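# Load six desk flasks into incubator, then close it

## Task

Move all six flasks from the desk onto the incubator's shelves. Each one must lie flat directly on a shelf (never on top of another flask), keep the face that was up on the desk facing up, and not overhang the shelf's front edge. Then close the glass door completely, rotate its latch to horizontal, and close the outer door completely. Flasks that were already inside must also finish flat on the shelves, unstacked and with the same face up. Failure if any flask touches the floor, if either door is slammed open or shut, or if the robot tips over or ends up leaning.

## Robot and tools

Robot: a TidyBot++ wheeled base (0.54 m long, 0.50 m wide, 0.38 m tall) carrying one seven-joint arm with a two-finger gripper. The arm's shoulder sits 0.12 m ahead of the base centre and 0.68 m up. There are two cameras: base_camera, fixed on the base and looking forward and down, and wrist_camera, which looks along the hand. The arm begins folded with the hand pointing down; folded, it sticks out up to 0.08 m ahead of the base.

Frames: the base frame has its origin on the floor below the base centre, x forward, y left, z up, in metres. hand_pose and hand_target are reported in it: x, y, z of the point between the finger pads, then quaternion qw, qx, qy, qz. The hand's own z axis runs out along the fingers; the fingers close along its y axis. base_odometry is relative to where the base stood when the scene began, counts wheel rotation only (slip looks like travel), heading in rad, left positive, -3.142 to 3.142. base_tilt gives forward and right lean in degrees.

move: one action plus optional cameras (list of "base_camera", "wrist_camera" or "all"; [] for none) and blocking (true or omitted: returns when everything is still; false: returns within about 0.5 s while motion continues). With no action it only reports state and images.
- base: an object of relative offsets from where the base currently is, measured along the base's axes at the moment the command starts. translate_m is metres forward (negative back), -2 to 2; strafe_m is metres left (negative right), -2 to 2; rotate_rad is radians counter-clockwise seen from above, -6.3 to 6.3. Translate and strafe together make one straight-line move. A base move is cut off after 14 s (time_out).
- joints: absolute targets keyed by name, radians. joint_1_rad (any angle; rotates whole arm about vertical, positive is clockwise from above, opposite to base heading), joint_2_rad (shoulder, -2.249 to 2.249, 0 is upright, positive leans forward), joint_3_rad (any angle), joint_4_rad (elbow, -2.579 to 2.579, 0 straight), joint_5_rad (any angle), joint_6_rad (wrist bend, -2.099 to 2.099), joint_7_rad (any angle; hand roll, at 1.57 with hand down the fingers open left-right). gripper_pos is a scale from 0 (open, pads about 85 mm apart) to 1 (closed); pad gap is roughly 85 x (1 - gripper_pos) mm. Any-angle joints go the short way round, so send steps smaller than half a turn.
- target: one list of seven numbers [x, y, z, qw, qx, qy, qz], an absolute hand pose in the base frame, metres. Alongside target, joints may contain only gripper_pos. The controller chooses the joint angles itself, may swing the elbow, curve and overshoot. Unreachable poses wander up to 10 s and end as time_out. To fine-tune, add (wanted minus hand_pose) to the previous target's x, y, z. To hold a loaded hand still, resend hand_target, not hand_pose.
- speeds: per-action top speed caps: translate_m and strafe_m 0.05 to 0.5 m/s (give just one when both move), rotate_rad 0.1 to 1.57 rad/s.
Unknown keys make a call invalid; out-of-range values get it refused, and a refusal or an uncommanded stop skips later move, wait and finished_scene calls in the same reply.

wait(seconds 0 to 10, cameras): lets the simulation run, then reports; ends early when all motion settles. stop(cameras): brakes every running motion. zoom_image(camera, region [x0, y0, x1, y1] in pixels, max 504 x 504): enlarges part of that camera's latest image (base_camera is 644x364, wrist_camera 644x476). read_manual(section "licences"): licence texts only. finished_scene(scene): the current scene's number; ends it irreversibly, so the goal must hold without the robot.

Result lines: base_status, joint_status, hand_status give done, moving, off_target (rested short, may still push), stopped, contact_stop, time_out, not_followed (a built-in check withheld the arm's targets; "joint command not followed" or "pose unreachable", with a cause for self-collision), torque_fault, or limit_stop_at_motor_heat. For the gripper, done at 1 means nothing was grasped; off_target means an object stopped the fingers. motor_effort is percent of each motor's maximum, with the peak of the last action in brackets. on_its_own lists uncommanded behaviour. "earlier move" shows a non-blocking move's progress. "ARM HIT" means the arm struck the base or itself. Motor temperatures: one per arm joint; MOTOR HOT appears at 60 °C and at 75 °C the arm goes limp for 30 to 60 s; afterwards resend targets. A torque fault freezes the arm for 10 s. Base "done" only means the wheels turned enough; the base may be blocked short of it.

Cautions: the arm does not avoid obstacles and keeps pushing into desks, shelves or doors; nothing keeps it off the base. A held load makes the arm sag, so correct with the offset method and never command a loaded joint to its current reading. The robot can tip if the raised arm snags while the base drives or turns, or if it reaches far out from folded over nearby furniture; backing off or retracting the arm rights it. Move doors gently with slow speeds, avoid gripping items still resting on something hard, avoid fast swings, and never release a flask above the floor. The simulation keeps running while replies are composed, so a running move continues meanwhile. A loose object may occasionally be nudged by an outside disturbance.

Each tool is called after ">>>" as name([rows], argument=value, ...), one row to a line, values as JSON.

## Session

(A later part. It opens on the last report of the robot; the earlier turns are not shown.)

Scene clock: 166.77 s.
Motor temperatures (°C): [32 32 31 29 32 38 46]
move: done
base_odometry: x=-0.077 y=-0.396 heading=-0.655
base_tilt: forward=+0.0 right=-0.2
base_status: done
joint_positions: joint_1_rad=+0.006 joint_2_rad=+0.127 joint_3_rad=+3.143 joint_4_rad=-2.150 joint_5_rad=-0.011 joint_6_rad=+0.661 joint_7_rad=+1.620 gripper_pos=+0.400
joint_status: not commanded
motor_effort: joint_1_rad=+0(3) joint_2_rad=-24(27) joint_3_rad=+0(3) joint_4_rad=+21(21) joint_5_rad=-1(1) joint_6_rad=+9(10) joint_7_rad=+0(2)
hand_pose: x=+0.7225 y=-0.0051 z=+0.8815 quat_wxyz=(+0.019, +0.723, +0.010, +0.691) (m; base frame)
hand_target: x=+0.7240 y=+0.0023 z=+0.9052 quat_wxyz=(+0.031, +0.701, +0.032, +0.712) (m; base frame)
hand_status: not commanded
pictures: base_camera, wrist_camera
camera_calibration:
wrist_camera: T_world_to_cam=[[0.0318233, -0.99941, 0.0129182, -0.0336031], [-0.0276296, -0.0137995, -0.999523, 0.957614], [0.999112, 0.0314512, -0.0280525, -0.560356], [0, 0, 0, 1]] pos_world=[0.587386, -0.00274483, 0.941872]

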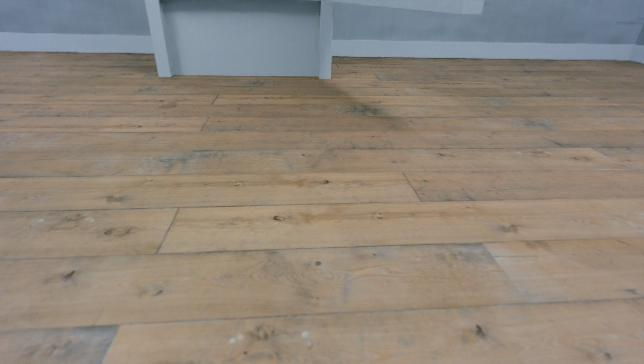

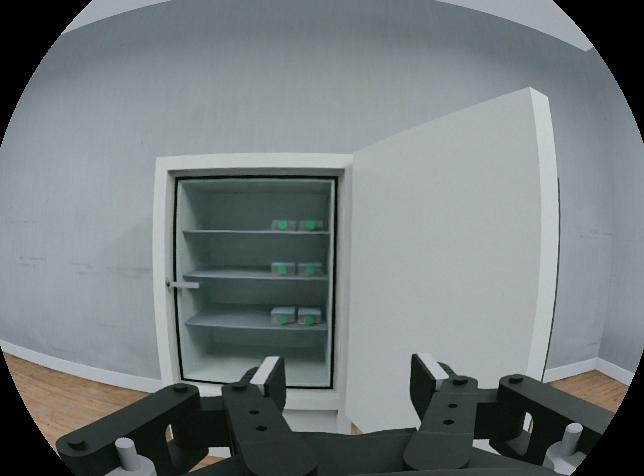

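>>> move(base={"translate_m":0.8,"strafe_m":0.5,"rotate_rad":-0.03}, joints={"joint_1_rad":0,"joint_2_rad":0.6,"joint_3_rad":3.14,"joint_4_rad":-2.4,"joint_5_rad":0,"joint_6_rad":1.48,"joint_7_rad":1.66,"gripper_pos":1.0})

Scene clock: 185.67 s.
Motor temperatures (°C): [32 32 31 29 32 38 46]
move: done
base_odometry: x=+0.862 y=-0.487 heading=-0.686
base_tilt: forward=-0.1 right=-0.2
base_status: done
joint_positions: joint_1_rad=+0.007 joint_2_rad=+0.585 joint_3_rad=+3.146 joint_4_rad=-2.388 joint_5_rad=-0.011 joint_6_rad=+1.422 joint_7_rad=+1.620 gripper_pos=+0.999
joint_status: all done
motor_effort: joint_1_rad=+0(3) joint_2_rad=-30(32) joint_3_rad=+0(3) joint_4_rad=+10(21) joint_5_rad=-1(2) joint_6_rad=+9(11) joint_7_rad=-1(2)
hand_pose: x=+0.7153 y=-0.0078 z=+0.7293 quat_wxyz=(+0.025, +0.700, +0.010, +0.714) (m; base frame)
hand_target: x=+0.7118 y=+0.0021 z=+0.7337 quat_wxyz=(+0.032, +0.688, +0.031, +0.724) (m; base frame)
hand_status: not commanded
pictures: base_camera, wrist_camera
camera_calibration:
wrist_camera: T_world_to_cam=[[0.0241281, -0.999412, 0.0243619, -0.0369568], [0.0375102, -0.0234468, -0.999021, 0.758182], [0.999005, 0.0250183, 0.0369224, -0.604702], [0, 0, 0, 1]] pos_world=[0.576552, -0.00402953, 0.780667]

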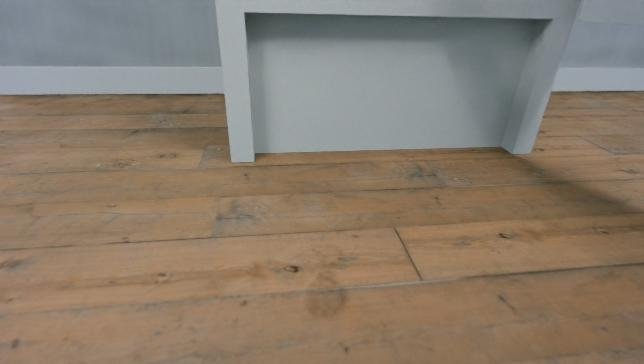

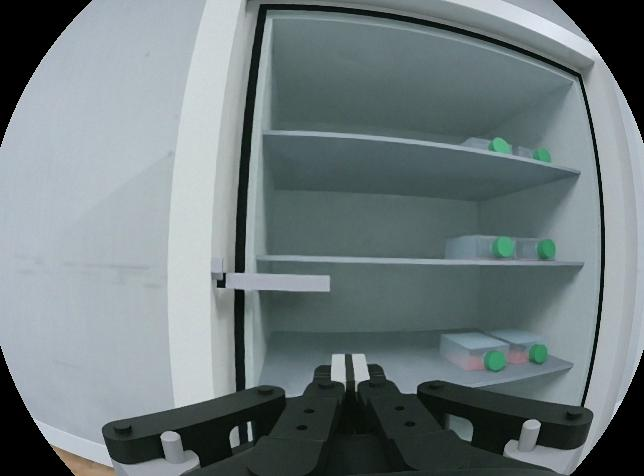

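>>> move(base={"strafe_m":-0.09,"rotate_rad":0.116}, joints={"joint_1_rad":0,"joint_2_rad":0.66,"joint_3_rad":3.14,"joint_4_rad":-2.4,"joint_5_rad":0,"joint_6_rad":1.54,"joint_7_rad":1.66,"gripper_pos":1.0})

Scene clock: 216.47 s.
Motor temperatures (°C): [32 32 31 29 32 38 46]
move: done
base_odometry: x=+0.805 y=-0.557 heading=-0.569
base_tilt: forward=+0.0 right=-0.2
base_status: done
joint_positions: joint_1_rad=+0.005 joint_2_rad=+0.646 joint_3_rad=+3.143 joint_4_rad=-2.390 joint_5_rad=-0.011 joint_6_rad=+1.484 joint_7_rad=+1.620 gripper_pos=+0.999
joint_status: all done
motor_effort: joint_1_rad=+0(4) joint_2_rad=-30(33) joint_3_rad=+0(3) joint_4_rad=+9(11) joint_5_rad=+0(2) joint_6_rad=+10(11) joint_7_rad=-1(1)
hand_pose: x=+0.7168 y=-0.0053 z=+0.7114 quat_wxyz=(+0.023, +0.700, +0.011, +0.714) (m; base frame)
hand_target: x=+0.7135 y=+0.0021 z=+0.7167 quat_wxyz=(+0.032, +0.688, +0.031, +0.724) (m; base frame)
hand_status: not commanded
pictures: base_camera, wrist_camera
camera_calibration:
wrist_camera: T_world_to_cam=[[0.0285841, -0.999316, 0.0234597, -0.0365611], [0.0363908, -0.0224134, -0.999086, 0.741184], [0.998929, 0.0294117, 0.0357252, -0.604649], [0, 0, 0, 1]] pos_world=[0.578074, -0.00213985, 0.762966]

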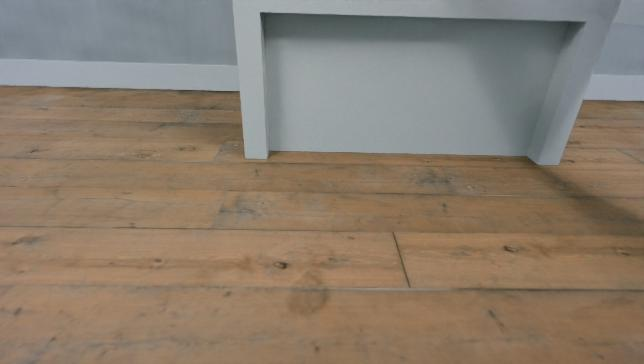

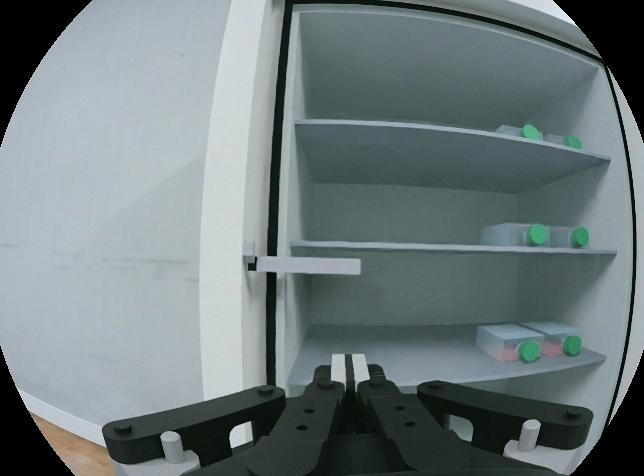

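>>> move(base={"translate_m":0.19}, speeds={"translate_m":0.15}, cameras=["wrist_camera"])

Scene clock: 223.20 s.
Motor temperatures (°C): [32 32 31 29 32 38 46]
move: done
base_odometry: x=+0.965 y=-0.660 heading=-0.570
base_tilt: forward=-0.1 right=-0.3
base_status: done
joint_positions: joint_1_rad=+0.005 joint_2_rad=+0.647 joint_3_rad=+3.143 joint_4_rad=-2.394 joint_5_rad=-0.011 joint_6_rad=+1.486 joint_7_rad=+1.620 gripper_pos=+0.999
joint_status: not commanded
motor_effort: joint_1_rad=+0(1) joint_2_rad=-31(35) joint_3_rad=-1(1) joint_4_rad=+9(10) joint_5_rad=+0(1) joint_6_rad=+9(10) joint_7_rad=+0(1)
hand_pose: x=+0.7156 y=-0.0053 z=+0.7094 quat_wxyz=(+0.023, +0.702, +0.011, +0.712) (m; base frame)
hand_target: x=+0.7135 y=+0.0021 z=+0.7167 quat_wxyz=(+0.032, +0.688, +0.031, +0.724) (m; base frame)
hand_status: not commanded
pictures: wrist_camera
camera_calibration:
wrist_camera: T_world_to_cam=[[0.0286803, -0.999316, 0.0233453, -0.0364682], [0.0322915, -0.0224164, -0.999227, 0.742304], [0.999067, 0.029412, 0.0316265, -0.600559], [0, 0, 0, 1]] pos_world=[0.577074, -0.00213985, 0.761575]

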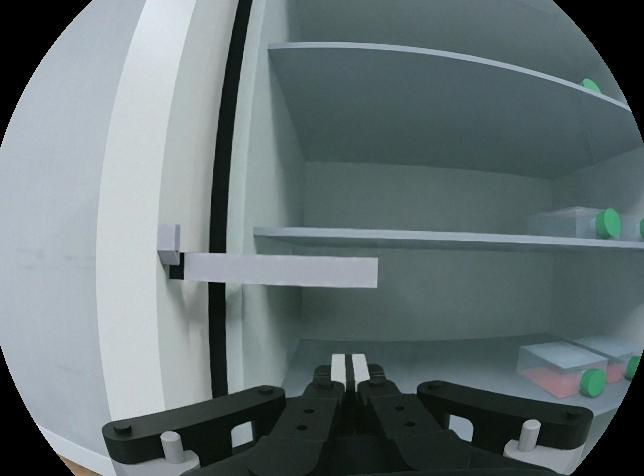

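>>> move(base={"translate_m":0.105}, speeds={"translate_m":0.1}, cameras=["wrist_camera"])

>>> move(joints={"joint_1_rad":0,"joint_2_rad":0.52,"joint_3_rad":3.14,"joint_4_rad":-2.4,"joint_5_rad":0,"joint_6_rad":1.40,"joint_7_rad":1.66}, cameras=["wrist_camera"])

Scene clock: 238.73 s.
Motor temperatures (°C): [32 32 31 29 32 38 46]
move: done
base_odometry: x=+1.053 y=-0.716 heading=-0.570
base_tilt: forward=-0.1 right=-0.2
base_status: done
joint_positions: joint_1_rad=+0.005 joint_2_rad=+0.632 joint_3_rad=+3.143 joint_4_rad=-2.481 joint_5_rad=-0.011 joint_6_rad=+1.541 joint_7_rad=+1.620 gripper_pos=+0.999
joint_status: not commanded
motor_effort: joint_1_rad=-3(3) joint_2_rad=-23(32) joint_3_rad=-2(2) joint_4_rad=+22(26) joint_5_rad=+2(2) joint_6_rad=+5(10) joint_7_rad=+0(1)
hand_pose: x=+0.6879 y=-0.0052 z=+0.7065 quat_wxyz=(+0.023, +0.708, +0.012, +0.706) (m; base frame)
hand_target: x=+0.7135 y=+0.0021 z=+0.7167 quat_wxyz=(+0.032, +0.688, +0.031, +0.724) (m; base frame)
hand_status: not commanded
pictures: wrist_camera
camera_calibration:
wrist_camera: T_world_to_cam=[[0.0288686, -0.99931, 0.0233491, -0.0356926], [0.0153004, -0.0229143, -0.99962, 0.752262], [0.999466, 0.0292149, 0.0146284, -0.561052], [0, 0, 0, 1]] pos_world=[0.550273, -0.00203937, 0.761017]

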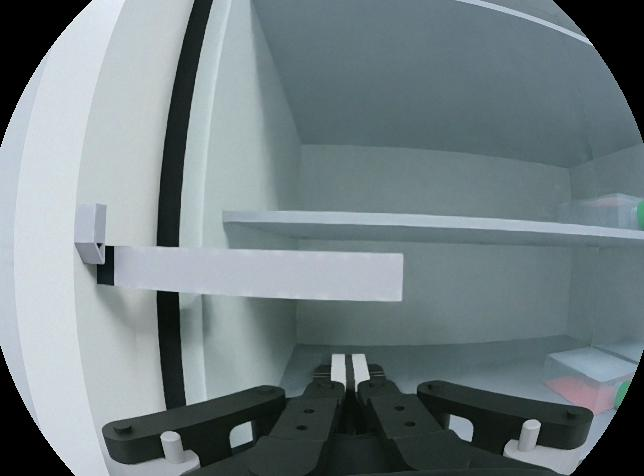

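Scene clock: 239.77 s.
Motor temperatures (°C): [32 32 31 29 32 38 46]
move: off_target
base_odometry: x=+1.053 y=-0.716 heading=-0.570
base_tilt: forward=+0.0 right=-0.2
base_status: not commanded
joint_positions: joint_1_rad=+0.005 joint_2_rad=+0.563 joint_3_rad=+3.143 joint_4_rad=-2.474 joint_5_rad=-0.011 joint_6_rad=+1.411 joint_7_rad=+1.620 gripper_pos=+0.999
joint_status: joint_2_rad off_target (ended at +0.563, target +0.520); joint_4_rad off_target (ended at -2.474, target -2.400); the others done
motor_effort: joint_1_rad=+0(3) joint_2_rad=-31(31) joint_3_rad=+0(3) joint_4_rad=+20(23) joint_5_rad=+0(2) joint_6_rad=+12(13) joint_7_rad=+0(2)
hand_pose: x=+0.6873 y=-0.0052 z=+0.7081 quat_wxyz=(+0.022, +0.726, +0.012, +0.687) (m; base frame)
hand_target: x=+0.7080 y=+0.0021 z=+0.7561 quat_wxyz=(+0.032, +0.688, +0.031, +0.724) (m; base frame)
hand_status: not commanded
pictures: wrist_camera
camera_calibration:
wrist_camera: T_world_to_cam=[[0.029982, -0.99935, 0.0199943, -0.0340037], [-0.0375626, -0.0211157, -0.999071, 0.789837], [0.998844, 0.0292031, -0.0381713, -0.522693], [0, 0, 0, 1]] pos_world=[0.552777, -0.00203942, 0.769831]

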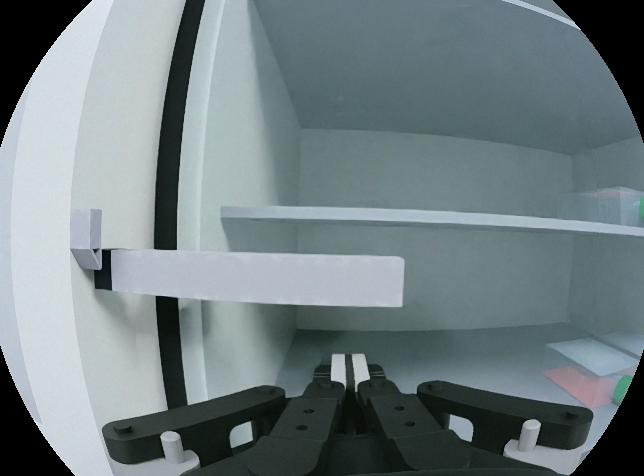

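>>> move(base={"translate_m":-0.028}, speeds={"translate_m":0.1}, cameras=["wrist_camera"])

Scene clock: 248.87 s.
Motor temperatures (°C): [32 32 31 29 32 38 46]
move: done
base_odometry: x=+1.030 y=-0.701 heading=-0.570
base_tilt: forward=-0.1 right=-0.2
base_status: done
joint_positions: joint_1_rad=+0.005 joint_2_rad=+0.553 joint_3_rad=+3.143 joint_4_rad=-2.413 joint_5_rad=-0.011 joint_6_rad=+1.406 joint_7_rad=+1.620 gripper_pos=+0.999
joint_status: not commanded
on_its_own: joint_4_rad moved +0.061 to your old target -2.400
motor_effort: joint_1_rad=+1(1) joint_2_rad=-32(33) joint_3_rad=+0(1) joint_4_rad=+12(19) joint_5_rad=-1(1) joint_6_rad=+11(15) joint_7_rad=-1(1)
hand_pose: x=+0.7063 y=-0.0053 z=+0.7336 quat_wxyz=(+0.023, +0.703, +0.011, +0.711) (m; base frame)
hand_target: x=+0.7080 y=+0.0021 z=+0.7561 quat_wxyz=(+0.032, +0.688, +0.031, +0.724) (m; base frame)
hand_status: not commanded
pictures: wrist_camera
camera_calibration:
wrist_camera: T_world_to_cam=[[0.0286108, -0.999344, 0.0222075, -0.0358546], [0.0275607, -0.0214195, -0.999391, 0.7702], [0.999211, 0.0292055, 0.0269298, -0.588739], [0, 0, 0, 1]] pos_world=[0.568073, -0.00213942, 0.786381]

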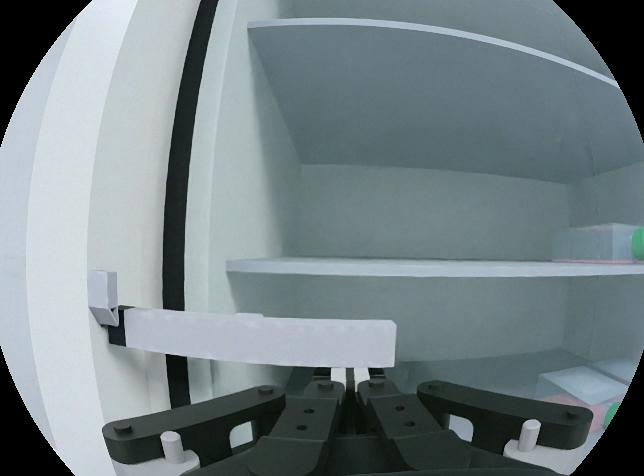

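>>> move(joints={"joint_1_rad":0,"joint_2_rad":0.42,"joint_3_rad":3.14,"joint_4_rad":-2.4,"joint_5_rad":0,"joint_6_rad":1.30,"joint_7_rad":1.66}, cameras=["wrist_camera"])

Scene clock: 254.10 s.
Motor temperatures (°C): [32 32 31 29 32 38 46]
move: off_target
base_odometry: x=+1.030 y=-0.701 heading=-0.570
base_tilt: forward=+0.0 right=-0.2
base_status: not commanded
joint_positions: joint_1_rad=+0.005 joint_2_rad=+0.492 joint_3_rad=+3.143 joint_4_rad=-2.413 joint_5_rad=-0.011 joint_6_rad=+1.291 joint_7_rad=+1.620 gripper_pos=+0.999
joint_status: joint_2_rad off_target (ended at +0.492, target +0.420); the others done
motor_effort: joint_1_rad=+0(1) joint_2_rad=-35(36) joint_3_rad=+0(2) joint_4_rad=+14(15) joint_5_rad=+0(1) joint_6_rad=+15(17) joint_7_rad=+0(2)
hand_pose: x=+0.7026 y=-0.0052 z=+0.7339 quat_wxyz=(+0.022, +0.722, +0.011, +0.692) (m; base frame)
hand_target: x=+0.7008 y=+0.0021 z=+0.7836 quat_wxyz=(+0.032, +0.688, +0.031, +0.724) (m; base frame)
hand_status: not commanded
pictures: wrist_camera
camera_calibration:
wrist_camera: T_world_to_cam=[[0.0298958, -0.999369, 0.0191534, -0.0344054], [-0.025386, -0.0199149, -0.999479, 0.80794], [0.999231, 0.029394, -0.0259654, -0.546157], [0, 0, 0, 1]] pos_world=[0.567276, -0.00223992, 0.793997]

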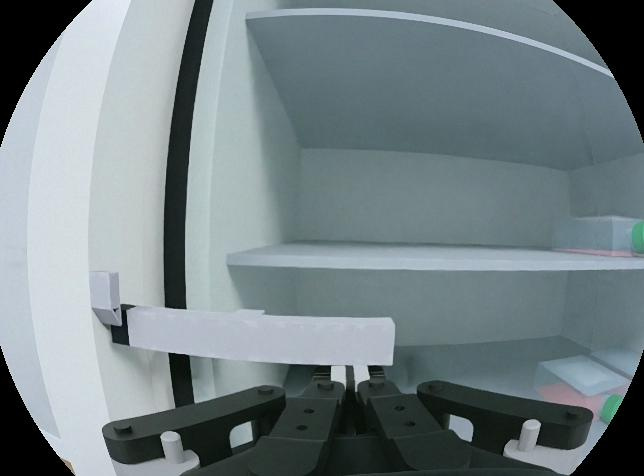

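>>> move(base={"strafe_m":-0.012}, joints={"joint_1_rad":0,"joint_2_rad":0.30,"joint_3_rad":3.14,"joint_4_rad":-2.36,"joint_5_rad":0,"joint_6_rad":1.18,"joint_7_rad":1.66}, cameras=["wrist_camera"])

Scene clock: 261.80 s.
Motor temperatures (°C): [32 32 31 29 32 38 46]
move: off_target
base_odometry: x=+1.023 y=-0.711 heading=-0.569
base_tilt: forward=+0.0 right=-0.2
base_status: done
joint_positions: joint_1_rad=-0.002 joint_2_rad=+0.407 joint_3_rad=+3.136 joint_4_rad=-2.412 joint_5_rad=-0.009 joint_6_rad=+1.135 joint_7_rad=+1.620 gripper_pos=+0.999
joint_status: joint_2_rad off_target (ended at +0.407, target +0.300); joint_4_rad off_target (ended at -2.412, target -2.360); the others done
motor_effort: joint_1_rad=+0(3) joint_2_rad=-40(41) joint_3_rad=-1(3) joint_4_rad=+19(21) joint_5_rad=-1(4) joint_6_rad=+21(21) joint_7_rad=+0(2)
hand_pose: x=+0.6945 y=+0.0025 z=+0.7352 quat_wxyz=(+0.015, +0.746, +0.016, +0.666) (m; base frame)
hand_target: x=+0.6990 y=+0.0022 z=+0.8334 quat_wxyz=(+0.032, +0.674, +0.030, +0.738) (m; base frame)
hand_status: not commanded
pictures: wrist_camera
camera_calibration:
wrist_camera: T_world_to_cam=[[0.0457167, -0.998871, 0.0129089, -0.0328382], [-0.0950083, -0.0172115, -0.995328, 0.854499], [0.994426, 0.0442767, -0.0956879, -0.483771], [0, 0, 0, 1]] pos_world=[0.563761, 0.00332591, 0.804639]

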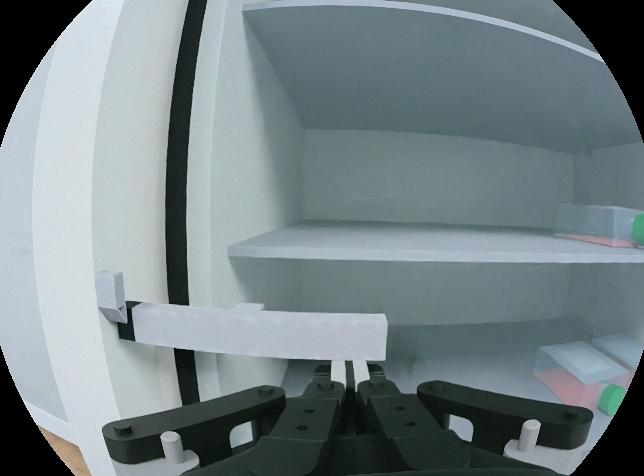

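>>> move(joints={"joint_1_rad":0,"joint_2_rad":0.26,"joint_3_rad":3.14,"joint_4_rad":-2.30,"joint_5_rad":0,"joint_6_rad":1.34,"joint_7_rad":1.66}, cameras=["wrist_camera"])

Scene clock: 275.77 s.
Motor temperatures (°C): [32 33 31 29 32 38 46]
move: done
base_odometry: x=+1.023 y=-0.711 heading=-0.569
base_tilt: forward=+0.0 right=-0.2
base_status: not commanded
joint_positions: joint_1_rad=-0.002 joint_2_rad=+0.258 joint_3_rad=+3.137 joint_4_rad=-2.303 joint_5_rad=-0.009 joint_6_rad=+1.323 joint_7_rad=+1.620 gripper_pos=+0.999
joint_status: all done
motor_effort: joint_1_rad=+0(2) joint_2_rad=-25(42) joint_3_rad=+0(3) joint_4_rad=+16(22) joint_5_rad=+0(2) joint_6_rad=+9(22) joint_7_rad=-1(1)
hand_pose: x=+0.6931 y=+0.0019 z=+0.9274 quat_wxyz=(+0.019, +0.580, +0.011, +0.814) (m; base frame)
hand_target: x=+0.6922 y=+0.0021 z=+0.9327 quat_wxyz=(+0.036, +0.572, +0.026, +0.819) (m; base frame)
hand_status: not commanded
pictures: wrist_camera
camera_calibration:
wrist_camera: T_world_to_cam=[[0.0340105, -0.998958, 0.030418, -0.0439171], [0.342833, -0.0169276, -0.939244, 0.690166], [0.938781, 0.0423724, 0.3419, -0.831169], [0, 0, 0, 1]] pos_world=[0.545168, 0.00303021, 0.933747]

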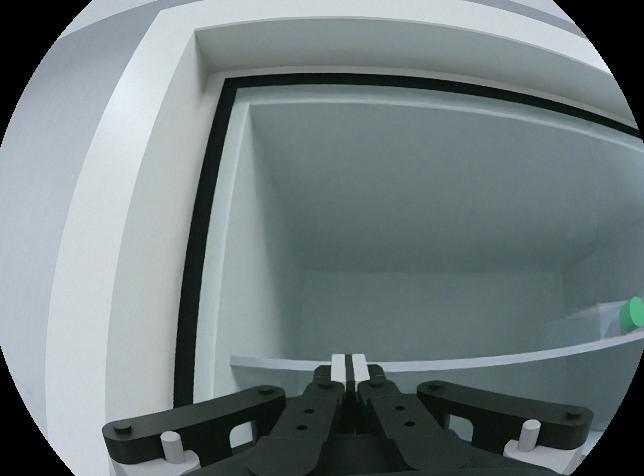

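>>> move(base={"translate_m":-0.15}, speeds={"translate_m":0.2}, joints={"joint_1_rad":0,"joint_2_rad":0.32,"joint_3_rad":3.14,"joint_4_rad":-2.315,"joint_5_rad":0,"joint_6_rad":1.06,"joint_7_rad":1.66}, cameras=["wrist_camera"])

Scene clock: 283.23 s.
Motor temperatures (°C): [32 33 31 29 32 38 46]
move: done
base_odometry: x=+0.897 y=-0.630 heading=-0.569
base_tilt: forward=-0.1 right=-0.2
base_status: done
joint_positions: joint_1_rad=-0.002 joint_2_rad=+0.315 joint_3_rad=+3.137 joint_4_rad=-2.317 joint_5_rad=-0.009 joint_6_rad=+1.086 joint_7_rad=+1.620 gripper_pos=+0.999
joint_status: all done
motor_effort: joint_1_rad=+0(2) joint_2_rad=-26(30) joint_3_rad=+0(2) joint_4_rad=+15(17) joint_5_rad=+0(2) joint_6_rad=+10(11) joint_7_rad=+0(2)
hand_pose: x=+0.7138 y=+0.0024 z=+0.8152 quat_wxyz=(+0.016, +0.698, +0.014, +0.716) (m; base frame)
hand_target: x=+0.7152 y=+0.0022 z=+0.8050 quat_wxyz=(+0.031, +0.708, +0.032, +0.705) (m; base frame)
hand_status: not commanded
pictures: wrist_camera
camera_calibration:
wrist_camera: T_world_to_cam=[[0.0430503, -0.998905, 0.0183157, -0.0373814], [0.0417922, -0.0165161, -0.99899, 0.841186], [0.998198, 0.0437722, 0.0410354, -0.60939], [0, 0, 0, 1]] pos_world=[0.574747, 0.00322704, 0.866028]

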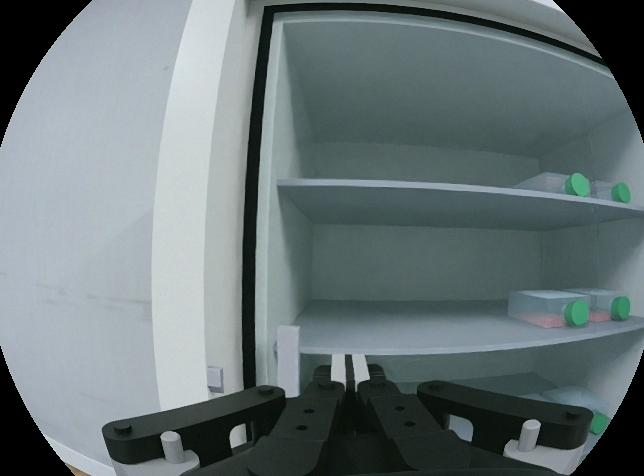

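>>> move(base={"strafe_m":0.047}, speeds={"strafe_m":0.2}, joints={"joint_1_rad":0,"joint_2_rad":0.38,"joint_3_rad":3.14,"joint_4_rad":-2.335,"joint_5_rad":0,"joint_6_rad":1.12,"joint_7_rad":1.66,"gripper_pos":0.3}, cameras=["wrist_camera"])

Scene clock: 291.57 s.
Motor temperatures (°C): [32 33 31 29 32 38 46]
move: done
base_odometry: x=+0.922 y=-0.591 heading=-0.569
base_tilt: forward=-0.1 right=-0.2
base_status: done
joint_positions: joint_1_rad=-0.005 joint_2_rad=+0.366 joint_3_rad=+3.136 joint_4_rad=-2.329 joint_5_rad=-0.009 joint_6_rad=+1.093 joint_7_rad=+1.620 gripper_pos=+0.300
joint_status: all done
motor_effort: joint_1_rad=+0(3) joint_2_rad=-27(29) joint_3_rad=+0(3) joint_4_rad=+15(16) joint_5_rad=-1(1) joint_6_rad=+9(10) joint_7_rad=+0(1)
hand_pose: x=+0.7166 y=+0.0045 z=+0.7818 quat_wxyz=(+0.014, +0.718, +0.016, +0.696) (m; base frame)
hand_target: x=+0.7163 y=+0.0022 z=+0.7788 quat_wxyz=(+0.030, +0.715, +0.032, +0.698) (m; base frame)
hand_status: not commanded
pictures: wrist_camera
camera_calibration:
wrist_camera: T_world_to_cam=[[0.0475877, -0.998741, 0.0158506, -0.0361333], [-0.013188, -0.0164954, -0.999777, 0.8478], [0.99878, 0.047368, -0.0139564, -0.568357], [0, 0, 0, 1]] pos_world=[0.580564, 0.00481895, 0.840251]

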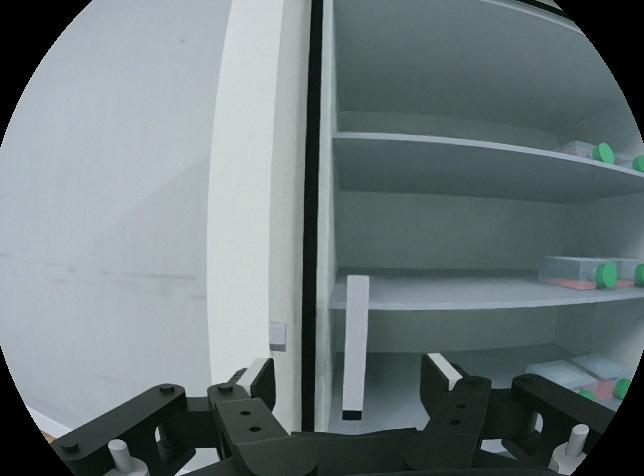

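>>> move(base={"translate_m":0.13,"strafe_m":-0.009}, speeds={"translate_m":0.1}, cameras=["wrist_camera"])

>>> move(joints={"gripper_pos":0.85}, cameras=["wrist_camera"])

Scene clock: 301.30 s.
Motor temperatures (°C): [32 33 31 29 32 38 46]
move: done
base_odometry: x=+1.027 y=-0.668 heading=-0.568
base_tilt: forward=-0.1 right=-0.2
base_status: done
joint_positions: joint_1_rad=-0.005 joint_2_rad=+0.369 joint_3_rad=+3.136 joint_4_rad=-2.331 joint_5_rad=-0.009 joint_6_rad=+1.093 joint_7_rad=+1.620 gripper_pos=+0.300
joint_status: not commanded
motor_effort: joint_1_rad=+0(1) joint_2_rad=-27(29) joint_3_rad=+0(1) joint_4_rad=+14(16) joint_5_rad=+0(1) joint_6_rad=+10(10) joint_7_rad=+0(1)
hand_pose: x=+0.7161 y=+0.0045 z=+0.7791 quat_wxyz=(+0.014, +0.719, +0.016, +0.694) (m; base frame)
hand_target: x=+0.7163 y=+0.0022 z=+0.7788 quat_wxyz=(+0.030, +0.715, +0.032, +0.698) (m; base frame)
hand_status: not commanded
pictures: wrist_camera
camera_calibration:
wrist_camera: T_world_to_cam=[[0.0476716, -0.998741, 0.0156026, -0.0359331], [-0.0182953, -0.0164908, -0.999697, 0.848706], [0.998695, 0.0473717, -0.0190584, -0.56386], [0, 0, 0, 1]] pos_world=[0.580364, 0.00481895, 0.838263]

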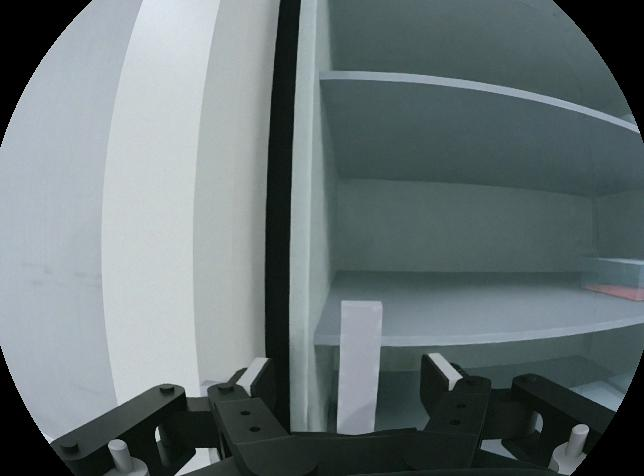

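Scene clock: 302.13 s.
Motor temperatures (°C): [32 33 31 29 32 38 46]
move: done
base_odometry: x=+1.027 y=-0.668 heading=-0.568
base_tilt: forward=+0.0 right=-0.2
base_status: not commanded
joint_positions: joint_1_rad=-0.002 joint_2_rad=+0.369 joint_3_rad=+3.140 joint_4_rad=-2.331 joint_5_rad=-0.009 joint_6_rad=+1.093 joint_7_rad=+1.620 gripper_pos=+0.839
joint_status: all done
motor_effort: joint_1_rad=-2(5) joint_2_rad=-26(28) joint_3_rad=-1(4) joint_4_rad=+14(15) joint_5_rad=+2(4) joint_6_rad=+8(10) joint_7_rad=+2(2)
hand_pose: x=+0.7161 y=+0.0009 z=+0.7790 quat_wxyz=(+0.017, +0.719, +0.014, +0.694) (m; base frame)
hand_target: x=+0.7163 y=+0.0022 z=+0.7788 quat_wxyz=(+0.030, +0.715, +0.032, +0.698) (m; base frame)
hand_status: not commanded
pictures: wrist_camera
camera_calibration:
wrist_camera: T_world_to_cam=[[0.0412954, -0.99901, 0.016565, -0.0356223], [-0.0184618, -0.0173393, -0.999679, 0.848653], [0.998976, 0.0409764, -0.0191595, -0.563871], [0, 0, 0, 1]] pos_world=[0.580433, 0.00223338, 0.838168]

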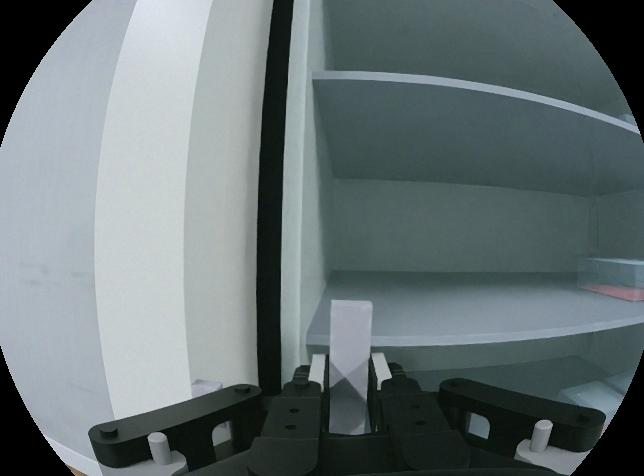

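>>> move(joints={"gripper_pos":0.92}, cameras=[])

>>> move(base={"translate_m":-0.06,"strafe_m":-0.061,"rotate_rad":0.08}, speeds={"translate_m":0.08,"rotate_rad":0.1}, cameras=["wrist_camera"])

>>> move(base={"translate_m":-0.072,"strafe_m":-0.117,"rotate_rad":0.15}, speeds={"translate_m":0.12,"rotate_rad":0.13}, cameras=["wrist_camera"])

Scene clock: 314.37 s.
Motor temperatures (°C): [32 33 31 29 32 38 46]
move: off_target
base_odometry: x=+1.027 y=-0.668 heading=-0.568
base_tilt: forward=-0.1 right=-0.2
base_status: not commanded
joint_positions: joint_1_rad=-0.002 joint_2_rad=+0.369 joint_3_rad=+3.140 joint_4_rad=-2.331 joint_5_rad=-0.009 joint_6_rad=+1.093 joint_7_rad=+1.620 gripper_pos=+0.862
joint_status: gripper_pos off_target (ended at +0.862, target +0.920)
motor_effort: joint_1_rad=+0(1) joint_2_rad=-26(26) joint_3_rad=+0(1) joint_4_rad=+13(14) joint_5_rad=+1(2) joint_6_rad=+8(9) joint_7_rad=+3(4)
hand_pose: x=+0.7161 y=+0.0007 z=+0.7790 quat_wxyz=(+0.017, +0.719, +0.014, +0.694) (m; base frame)
hand_target: x=+0.7163 y=+0.0022 z=+0.7788 quat_wxyz=(+0.030, +0.715, +0.032, +0.698) (m; base frame)
hand_status: not commanded
pictures: none
No camera images: "cameras" was empty.

Scene clock: 315.97 s.
Motor temperatures (°C): [32 33 31 29 32 38 46]
move: done
base_odometry: x=+0.943 y=-0.687 heading=-0.487
base_tilt: forward=+0.0 right=-0.2
base_status: done
joint_positions: joint_1_rad=+0.008 joint_2_rad=+0.369 joint_3_rad=+3.138 joint_4_rad=-2.332 joint_5_rad=-0.010 joint_6_rad=+1.095 joint_7_rad=+1.620 gripper_pos=+0.862
joint_status: not commanded
motor_effort: joint_1_rad=-1(7) joint_2_rad=-27(29) joint_3_rad=+0(6) joint_4_rad=+13(16) joint_5_rad=+0(6) joint_6_rad=+8(11) joint_7_rad=+3(4)
hand_pose: x=+0.7160 y=-0.0043 z=+0.7789 quat_wxyz=(+0.020, +0.719, +0.011, +0.694) (m; base frame)
hand_target: x=+0.7163 y=+0.0022 z=+0.7788 quat_wxyz=(+0.030, +0.715, +0.032, +0.698) (m; base frame)
hand_status: not commanded
pictures: wrist_camera
camera_calibration:
wrist_camera: T_world_to_cam=[[0.0325765, -0.999341, 0.0159863, -0.0341468], [-0.0184301, -0.0165927, -0.999692, 0.848471], [0.999299, 0.0322718, -0.0189585, -0.563935], [0, 0, 0, 1]] pos_world=[0.580289, -0.00184669, 0.838064]

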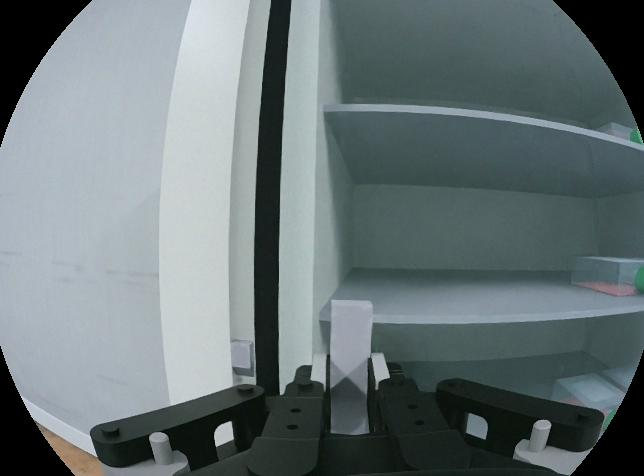

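Scene clock: 317.67 s.
Motor temperatures (°C): [32 33 30 29 32 38 46]
move: done
base_odometry: x=+0.825 y=-0.757 heading=-0.337
base_tilt: forward=-0.1 right=-0.2
base_status: done
joint_positions: joint_1_rad=+0.010 joint_2_rad=+0.370 joint_3_rad=+3.143 joint_4_rad=-2.331 joint_5_rad=-0.010 joint_6_rad=+1.096 joint_7_rad=+1.620 gripper_pos=+0.862
joint_status: not commanded
motor_effort: joint_1_rad=-1(5) joint_2_rad=-26(30) joint_3_rad=+0(4) joint_4_rad=+12(15) joint_5_rad=+1(4) joint_6_rad=+8(10) joint_7_rad=+4(4)
hand_pose: x=+0.7161 y=-0.0080 z=+0.7788 quat_wxyz=(+0.023, +0.719, +0.009, +0.694) (m; base frame)
hand_target: x=+0.7163 y=+0.0022 z=+0.7788 quat_wxyz=(+0.030, +0.715, +0.032, +0.698) (m; base frame)
hand_status: not commanded
pictures: wrist_camera
camera_calibration:
wrist_camera: T_world_to_cam=[[0.0260148, -0.999504, 0.0177648, -0.0345142], [-0.0181961, -0.0182414, -0.999668, 0.848074], [0.999496, 0.0256829, -0.0186616, -0.564412], [0, 0, 0, 1]] pos_world=[0.580457, -0.0045313, 0.837872]

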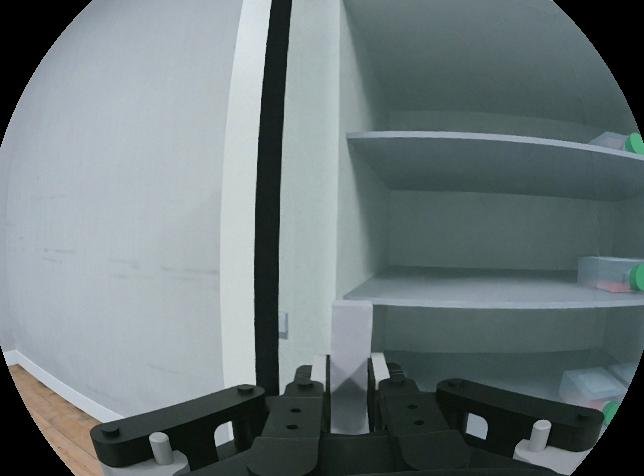

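>>> move(base={"translate_m":-0.127,"strafe_m":-0.24,"rotate_rad":0.3}, speeds={"translate_m":0.15,"rotate_rad":0.16}, cameras=["wrist_camera"])

>>> move(base={"translate_m":-0.1,"strafe_m":-0.166,"rotate_rad":0.2}, speeds={"translate_m":0.15,"rotate_rad":0.16})

Scene clock: 331.23 s.
Motor temperatures (°C): [32 33 30 29 32 38 46]
move: done
base_odometry: x=+0.625 y=-0.942 heading=-0.037
base_tilt: forward=-0.1 right=-0.2
base_status: done
joint_positions: joint_1_rad=+0.017 joint_2_rad=+0.370 joint_3_rad=+3.152 joint_4_rad=-2.331 joint_5_rad=-0.011 joint_6_rad=+1.096 joint_7_rad=+1.620 gripper_pos=+0.862
joint_status: not commanded
motor_effort: joint_1_rad=-5(7) joint_2_rad=-25(28) joint_3_rad=-4(6) joint_4_rad=+11(15) joint_5_rad=+4(6) joint_6_rad=+8(10) joint_7_rad=+3(4)
hand_pose: x=+0.7162 y=-0.0169 z=+0.7788 quat_wxyz=(+0.029, +0.719, +0.004, +0.694) (m; base frame)
hand_target: x=+0.7163 y=+0.0022 z=+0.7788 quat_wxyz=(+0.030, +0.715, +0.032, +0.698) (m; base frame)
hand_status: not commanded
pictures: wrist_camera
camera_calibration:
wrist_camera: T_world_to_cam=[[0.0100678, -0.999744, 0.0202682, -0.0339158], [-0.0180643, -0.0204478, -0.999628, 0.847733], [0.999786, 0.00969793, -0.0182656, -0.565044], [0, 0, 0, 1]] pos_world=[0.580579, -0.0110931, 0.837784]

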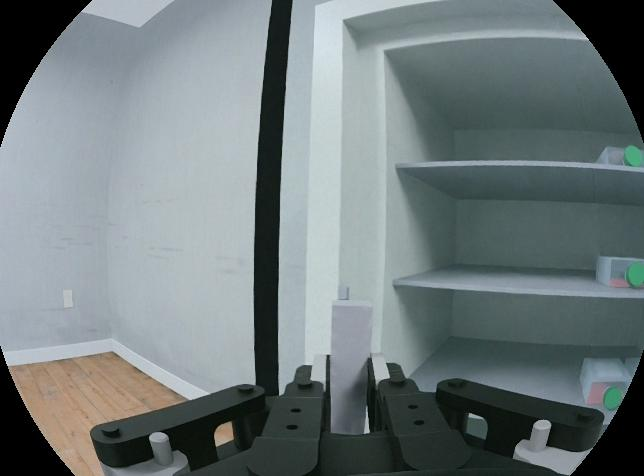

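Scene clock: 335.07 s.
Motor temperatures (°C): [32 33 30 29 32 38 46]
move: time_out
base_odometry: x=+0.534 y=-1.083 heading=+0.146
base_tilt: forward=-0.1 right=-0.2
base_status: translate_m time_out (by the wheels' count: -0.086 of -0.100); strafe_m time_out (by the wheels' count: -0.144 of -0.166); the other done
joint_positions: joint_1_rad=+0.024 joint_2_rad=+0.371 joint_3_rad=+3.154 joint_4_rad=-2.334 joint_5_rad=-0.018 joint_6_rad=+1.101 joint_7_rad=+1.620 gripper_pos=+0.863
joint_status: not commanded
motor_effort: joint_1_rad=-3(15) joint_2_rad=-26(35) joint_3_rad=-2(11) joint_4_rad=+12(21) joint_5_rad=+2(10) joint_6_rad=+8(13) joint_7_rad=+3(4)
hand_pose: x=+0.7150 y=-0.0246 z=+0.7788 quat_wxyz=(+0.034, +0.719, -0.002, +0.695) (m; base frame)
hand_target: x=+0.7163 y=+0.0022 z=+0.7788 quat_wxyz=(+0.030, +0.715, +0.032, +0.698) (m; base frame)
hand_status: not commanded
pictures: base_camera, wrist_camera
camera_calibration:
wrist_camera: T_world_to_cam=[[-0.00631252, -0.999811, 0.018367, -0.0284779], [-0.0166808, -0.0182595, -0.999694, 0.846773], [0.999841, -0.00661696, -0.0165624, -0.565544], [0, 0, 0, 1]] pos_world=[0.579399, -0.016753, 0.83767]

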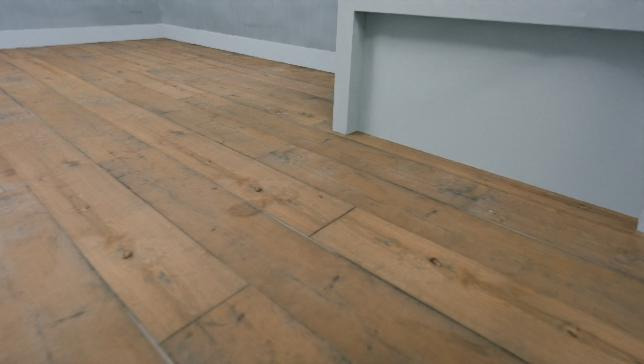

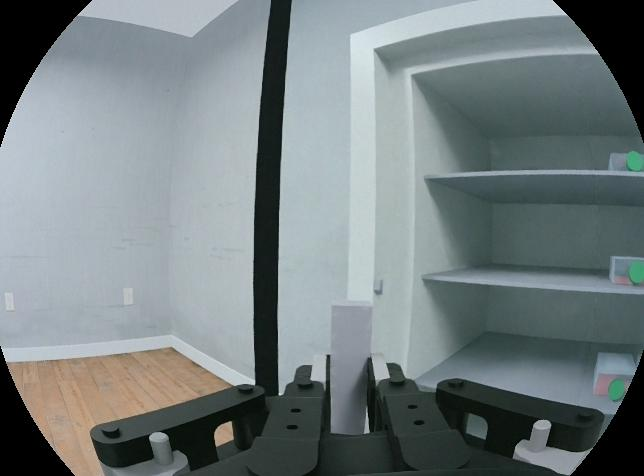

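>>> move(joints={"gripper_pos":0.4}, cameras=[])

>>> move(base={"translate_m":-0.14}, speeds={"translate_m":0.15}, cameras=["wrist_camera"])

>>> move(base={"strafe_m":0.24}, joints={"joint_2_rad":0.12,"joint_4_rad":-2.136,"joint_6_rad":0.70,"gripper_pos":0.9}, speeds={"strafe_m":0.2}, cameras=["wrist_camera"])

Scene clock: 348.20 s.
Motor temperatures (°C): [32 33 30 29 32 38 46]
move: done
base_odometry: x=+0.534 y=-1.083 heading=+0.146
base_tilt: forward=-0.1 right=-0.2
base_status: not commanded
joint_positions: joint_1_rad=+0.014 joint_2_rad=+0.371 joint_3_rad=+3.147 joint_4_rad=-2.335 joint_5_rad=-0.017 joint_6_rad=+1.101 joint_7_rad=+1.620 gripper_pos=+0.400
joint_status: all done
motor_effort: joint_1_rad=+0(5) joint_2_rad=-27(28) joint_3_rad=+0(4) joint_4_rad=+14(15) joint_5_rad=+0(3) joint_6_rad=+9(10) joint_7_rad=+0(3)
hand_pose: x=+0.7152 y=-0.0150 z=+0.7786 quat_wxyz=(+0.027, +0.719, +0.003, +0.695) (m; base frame)
hand_target: x=+0.7163 y=+0.0022 z=+0.7788 quat_wxyz=(+0.030, +0.715, +0.032, +0.698) (m; base frame)
hand_status: not commanded
pictures: none
No camera images: "cameras" was empty.

Scene clock: 349.80 s.
Motor temperatures (°C): [32 33 30 29 32 38 46]
move: done
base_odometry: x=+0.395 y=-1.103 heading=+0.146
base_tilt: forward=-0.1 right=-0.2
base_status: done
joint_positions: joint_1_rad=+0.014 joint_2_rad=+0.371 joint_3_rad=+3.147 joint_4_rad=-2.335 joint_5_rad=-0.017 joint_6_rad=+1.101 joint_7_rad=+1.620 gripper_pos=+0.400
joint_status: not commanded
motor_effort: joint_1_rad=-1(1) joint_2_rad=-28(30) joint_3_rad=+0(1) joint_4_rad=+14(16) joint_5_rad=+0(1) joint_6_rad=+9(10) joint_7_rad=+0(1)
hand_pose: x=+0.7152 y=-0.0150 z=+0.7781 quat_wxyz=(+0.027, +0.719, +0.003, +0.694) (m; base frame)
hand_target: x=+0.7163 y=+0.0022 z=+0.7788 quat_wxyz=(+0.030, +0.715, +0.032, +0.698) (m; base frame)
hand_status: not commanded
pictures: wrist_camera
camera_calibration:
wrist_camera: T_world_to_cam=[[0.0108651, -0.999807, 0.0163499, -0.0294767], [-0.0177815, -0.0165415, -0.999705, 0.846966], [0.999783, 0.0105712, -0.0179578, -0.564324], [0, 0, 0, 1]] pos_world=[0.579582, -0.00949535, 0.837064]

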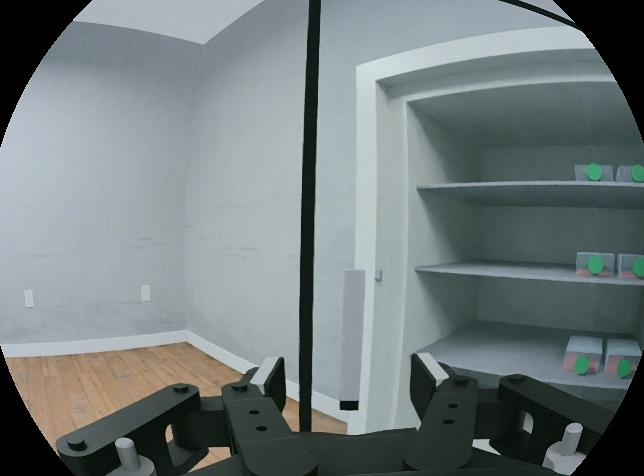

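Scene clock: 351.77 s.
Motor temperatures (°C): [32 33 30 29 32 38 46]
move: done
base_odometry: x=+0.360 y=-0.866 heading=+0.147
base_tilt: forward=-0.1 right=-0.2
base_status: done
joint_positions: joint_1_rad=+0.010 joint_2_rad=+0.137 joint_3_rad=+3.144 joint_4_rad=-2.155 joint_5_rad=-0.017 joint_6_rad=+0.742 joint_7_rad=+1.620 gripper_pos=+0.900
joint_status: all done
motor_effort: joint_1_rad=-1(4) joint_2_rad=-25(30) joint_3_rad=+0(3) joint_4_rad=+20(20) joint_5_rad=+0(1) joint_6_rad=+9(11) joint_7_rad=-1(1)
hand_pose: x=+0.7237 y=-0.0100 z=+0.8974 quat_wxyz=(+0.022, +0.700, +0.004, +0.714) (m; base frame)
hand_target: x=+0.7240 y=+0.0023 z=+0.9052 quat_wxyz=(+0.031, +0.701, +0.032, +0.712) (m; base frame)
hand_status: not commanded
pictures: wrist_camera
camera_calibration:
wrist_camera: T_world_to_cam=[[0.0206182, -0.999722, 0.0114468, -0.029243], [0.0373776, -0.0106705, -0.999244, 0.926252], [0.999088, 0.0210305, 0.0371472, -0.619618], [0, 0, 0, 1]] pos_world=[0.585035, -0.00632042, 0.948904]

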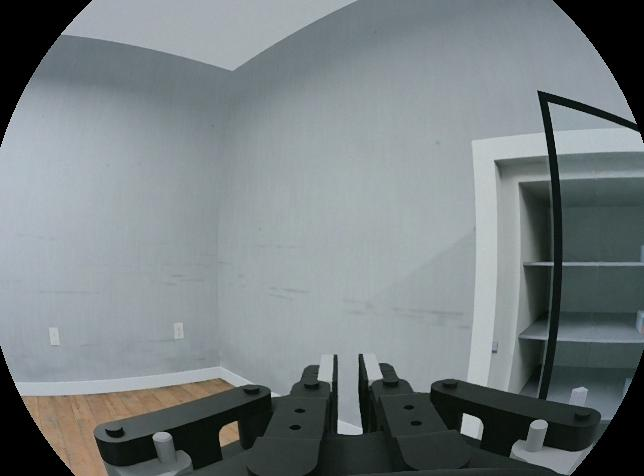

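>>> move(base={"rotate_rad":-0.716}, cameras=[])

>>> move(base={"strafe_m":0.48}, speeds={"strafe_m":0.3}, cameras=["wrist_camera"])

>>> move(base={"translate_m":0.24}, speeds={"translate_m":0.2})

Scene clock: 384.30 s.
Motor temperatures (°C): [32 33 30 29 32 38 46]
move: done
base_odometry: x=+0.360 y=-0.866 heading=-0.567
base_tilt: forward=+0.0 right=-0.2
base_status: done
joint_positions: joint_1_rad=+0.008 joint_2_rad=+0.137 joint_3_rad=+3.146 joint_4_rad=-2.155 joint_5_rad=-0.017 joint_6_rad=+0.740 joint_7_rad=+1.620 gripper_pos=+0.900
joint_status: not commanded
motor_effort: joint_1_rad=+0(3) joint_2_rad=-24(26) joint_3_rad=+0(3) joint_4_rad=+20(21) joint_5_rad=+0(1) joint_6_rad=+9(10) joint_7_rad=-1(1)
hand_pose: x=+0.7238 y=-0.0094 z=+0.8967 quat_wxyz=(+0.022, +0.701, +0.005, +0.713) (m; base frame)
hand_target: x=+0.7240 y=+0.0023 z=+0.9052 quat_wxyz=(+0.031, +0.701, +0.032, +0.712) (m; base frame)
hand_status: not commanded
pictures: none
No camera images: "cameras" was empty.

Scene clock: 386.80 s.
Motor temperatures (°C): [32 33 30 29 32 38 46]
move: done
base_odometry: x=+0.618 y=-0.461 heading=-0.569
base_tilt: forward=-0.1 right=-0.2
base_status: done
joint_positions: joint_1_rad=+0.006 joint_2_rad=+0.137 joint_3_rad=+3.142 joint_4_rad=-2.155 joint_5_rad=-0.017 joint_6_rad=+0.739 joint_7_rad=+1.620 gripper_pos=+0.900
joint_status: not commanded
motor_effort: joint_1_rad=-1(3) joint_2_rad=-24(26) joint_3_rad=+0(3) joint_4_rad=+20(21) joint_5_rad=-1(1) joint_6_rad=+10(10) joint_7_rad=+0(2)
hand_pose: x=+0.7238 y=-0.0062 z=+0.8966 quat_wxyz=(+0.019, +0.701, +0.006, +0.713) (m; base frame)
hand_target: x=+0.7240 y=+0.0023 z=+0.9052 quat_wxyz=(+0.031, +0.701, +0.032, +0.712) (m; base frame)
hand_status: not commanded
pictures: wrist_camera
camera_calibration:
wrist_camera: T_world_to_cam=[[0.0270632, -0.999574, 0.0109702, -0.0296747], [0.034736, -0.0100272, -0.999346, 0.927427], [0.99903, 0.0274266, 0.0344498, -0.617177], [0, 0, 0, 1]] pos_world=[0.585166, -0.00343545, 0.948408]

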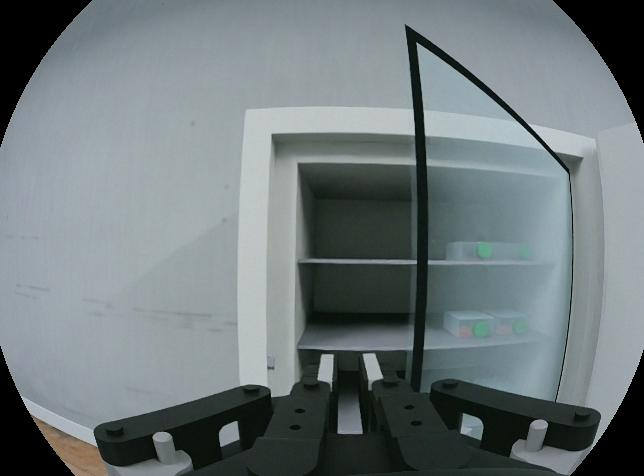

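Scene clock: 388.73 s.
Motor temperatures (°C): [32 33 30 29 32 38 46]
move: done
base_odometry: x=+0.820 y=-0.590 heading=-0.569
base_tilt: forward=+0.0 right=-0.2
base_status: done
joint_positions: joint_1_rad=-0.008 joint_2_rad=+0.128 joint_3_rad=+3.135 joint_4_rad=-2.148 joint_5_rad=-0.012 joint_6_rad=+0.735 joint_7_rad=+1.620 gripper_pos=+0.900
joint_status: not commanded
motor_effort: joint_1_rad=+0(7) joint_2_rad=-24(26) joint_3_rad=+0(7) joint_4_rad=+21(26) joint_5_rad=-1(3) joint_6_rad=+9(10) joint_7_rad=+0(1)
hand_pose: x=+0.7232 y=+0.0075 z=+0.9044 quat_wxyz=(+0.012, +0.696, +0.016, +0.717) (m; base frame)
hand_target: x=+0.7240 y=+0.0023 z=+0.9052 quat_wxyz=(+0.031, +0.701, +0.032, +0.712) (m; base frame)
hand_status: not commanded
pictures: base_camera, wrist_camera
camera_calibration:
wrist_camera: T_world_to_cam=[[0.0513426, -0.998584, 0.0139615, -0.0363071], [0.0467003, -0.011564, -0.998842, 0.926302], [0.997589, 0.0519351, 0.0460404, -0.626795], [0, 0, 0, 1]] pos_world=[0.583889, 0.00700874, 0.954594]

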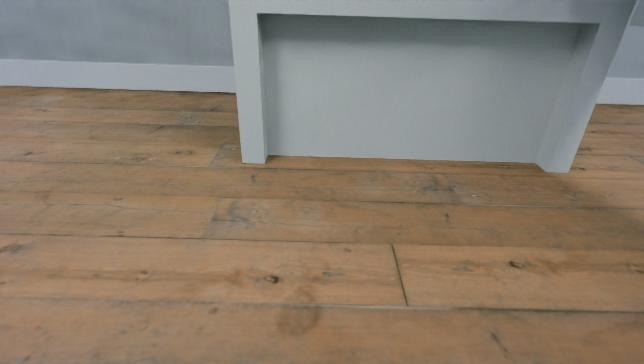

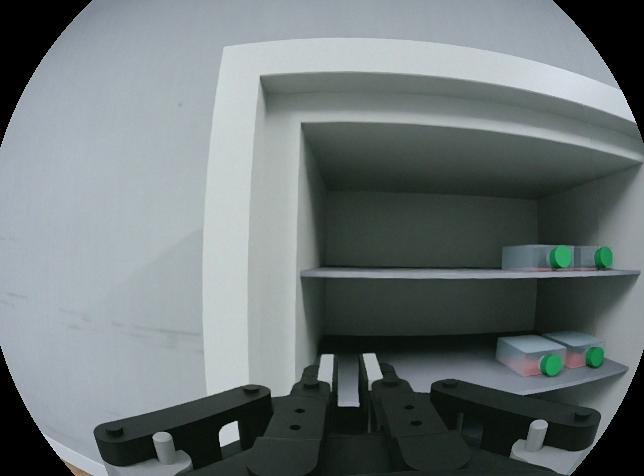

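>>> move(base={"strafe_m":-0.4}, speeds={"strafe_m":0.15}, cameras=["wrist_camera"])

Scene clock: 403.13 s.
Motor temperatures (°C): [32 32 31 29 32 38 46]
move: done
base_odometry: x=+0.606 y=-0.927 heading=-0.568
base_tilt: forward=-0.1 right=-0.3
base_status: done
joint_positions: joint_1_rad=-0.319 joint_2_rad=+0.075 joint_3_rad=+2.840 joint_4_rad=-2.213 joint_5_rad=+0.117 joint_6_rad=+0.724 joint_7_rad=+1.620 gripper_pos=+0.900
joint_status: not commanded
motor_effort: joint_1_rad=+55(57) joint_2_rad=-7(24) joint_3_rad=+58(59) joint_4_rad=+34(36) joint_5_rad=-23(24) joint_6_rad=+9(11) joint_7_rad=+0(3)
hand_pose: x=+0.5748 y=+0.3507 z=+0.8988 quat_wxyz=(-0.204, +0.647, +0.278, +0.681) (m; base frame)
hand_target: x=+0.7240 y=+0.0023 z=+0.9052 quat_wxyz=(+0.031, +0.701, +0.032, +0.712) (m; base frame)
hand_status: not commanded
pictures: wrist_camera
camera_calibration:
wrist_camera: T_world_to_cam=[[0.672256, -0.734948, 0.0890099, -0.202716], [0.0765665, -0.0505643, -0.995782, 0.925362], [0.736349, 0.676235, 0.0222803, -0.54381], [0, 0, 0, 1]] pos_world=[0.465859, 0.265548, 0.951618]

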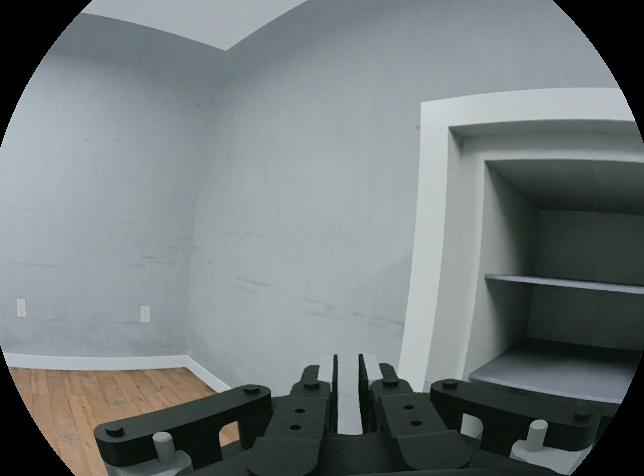

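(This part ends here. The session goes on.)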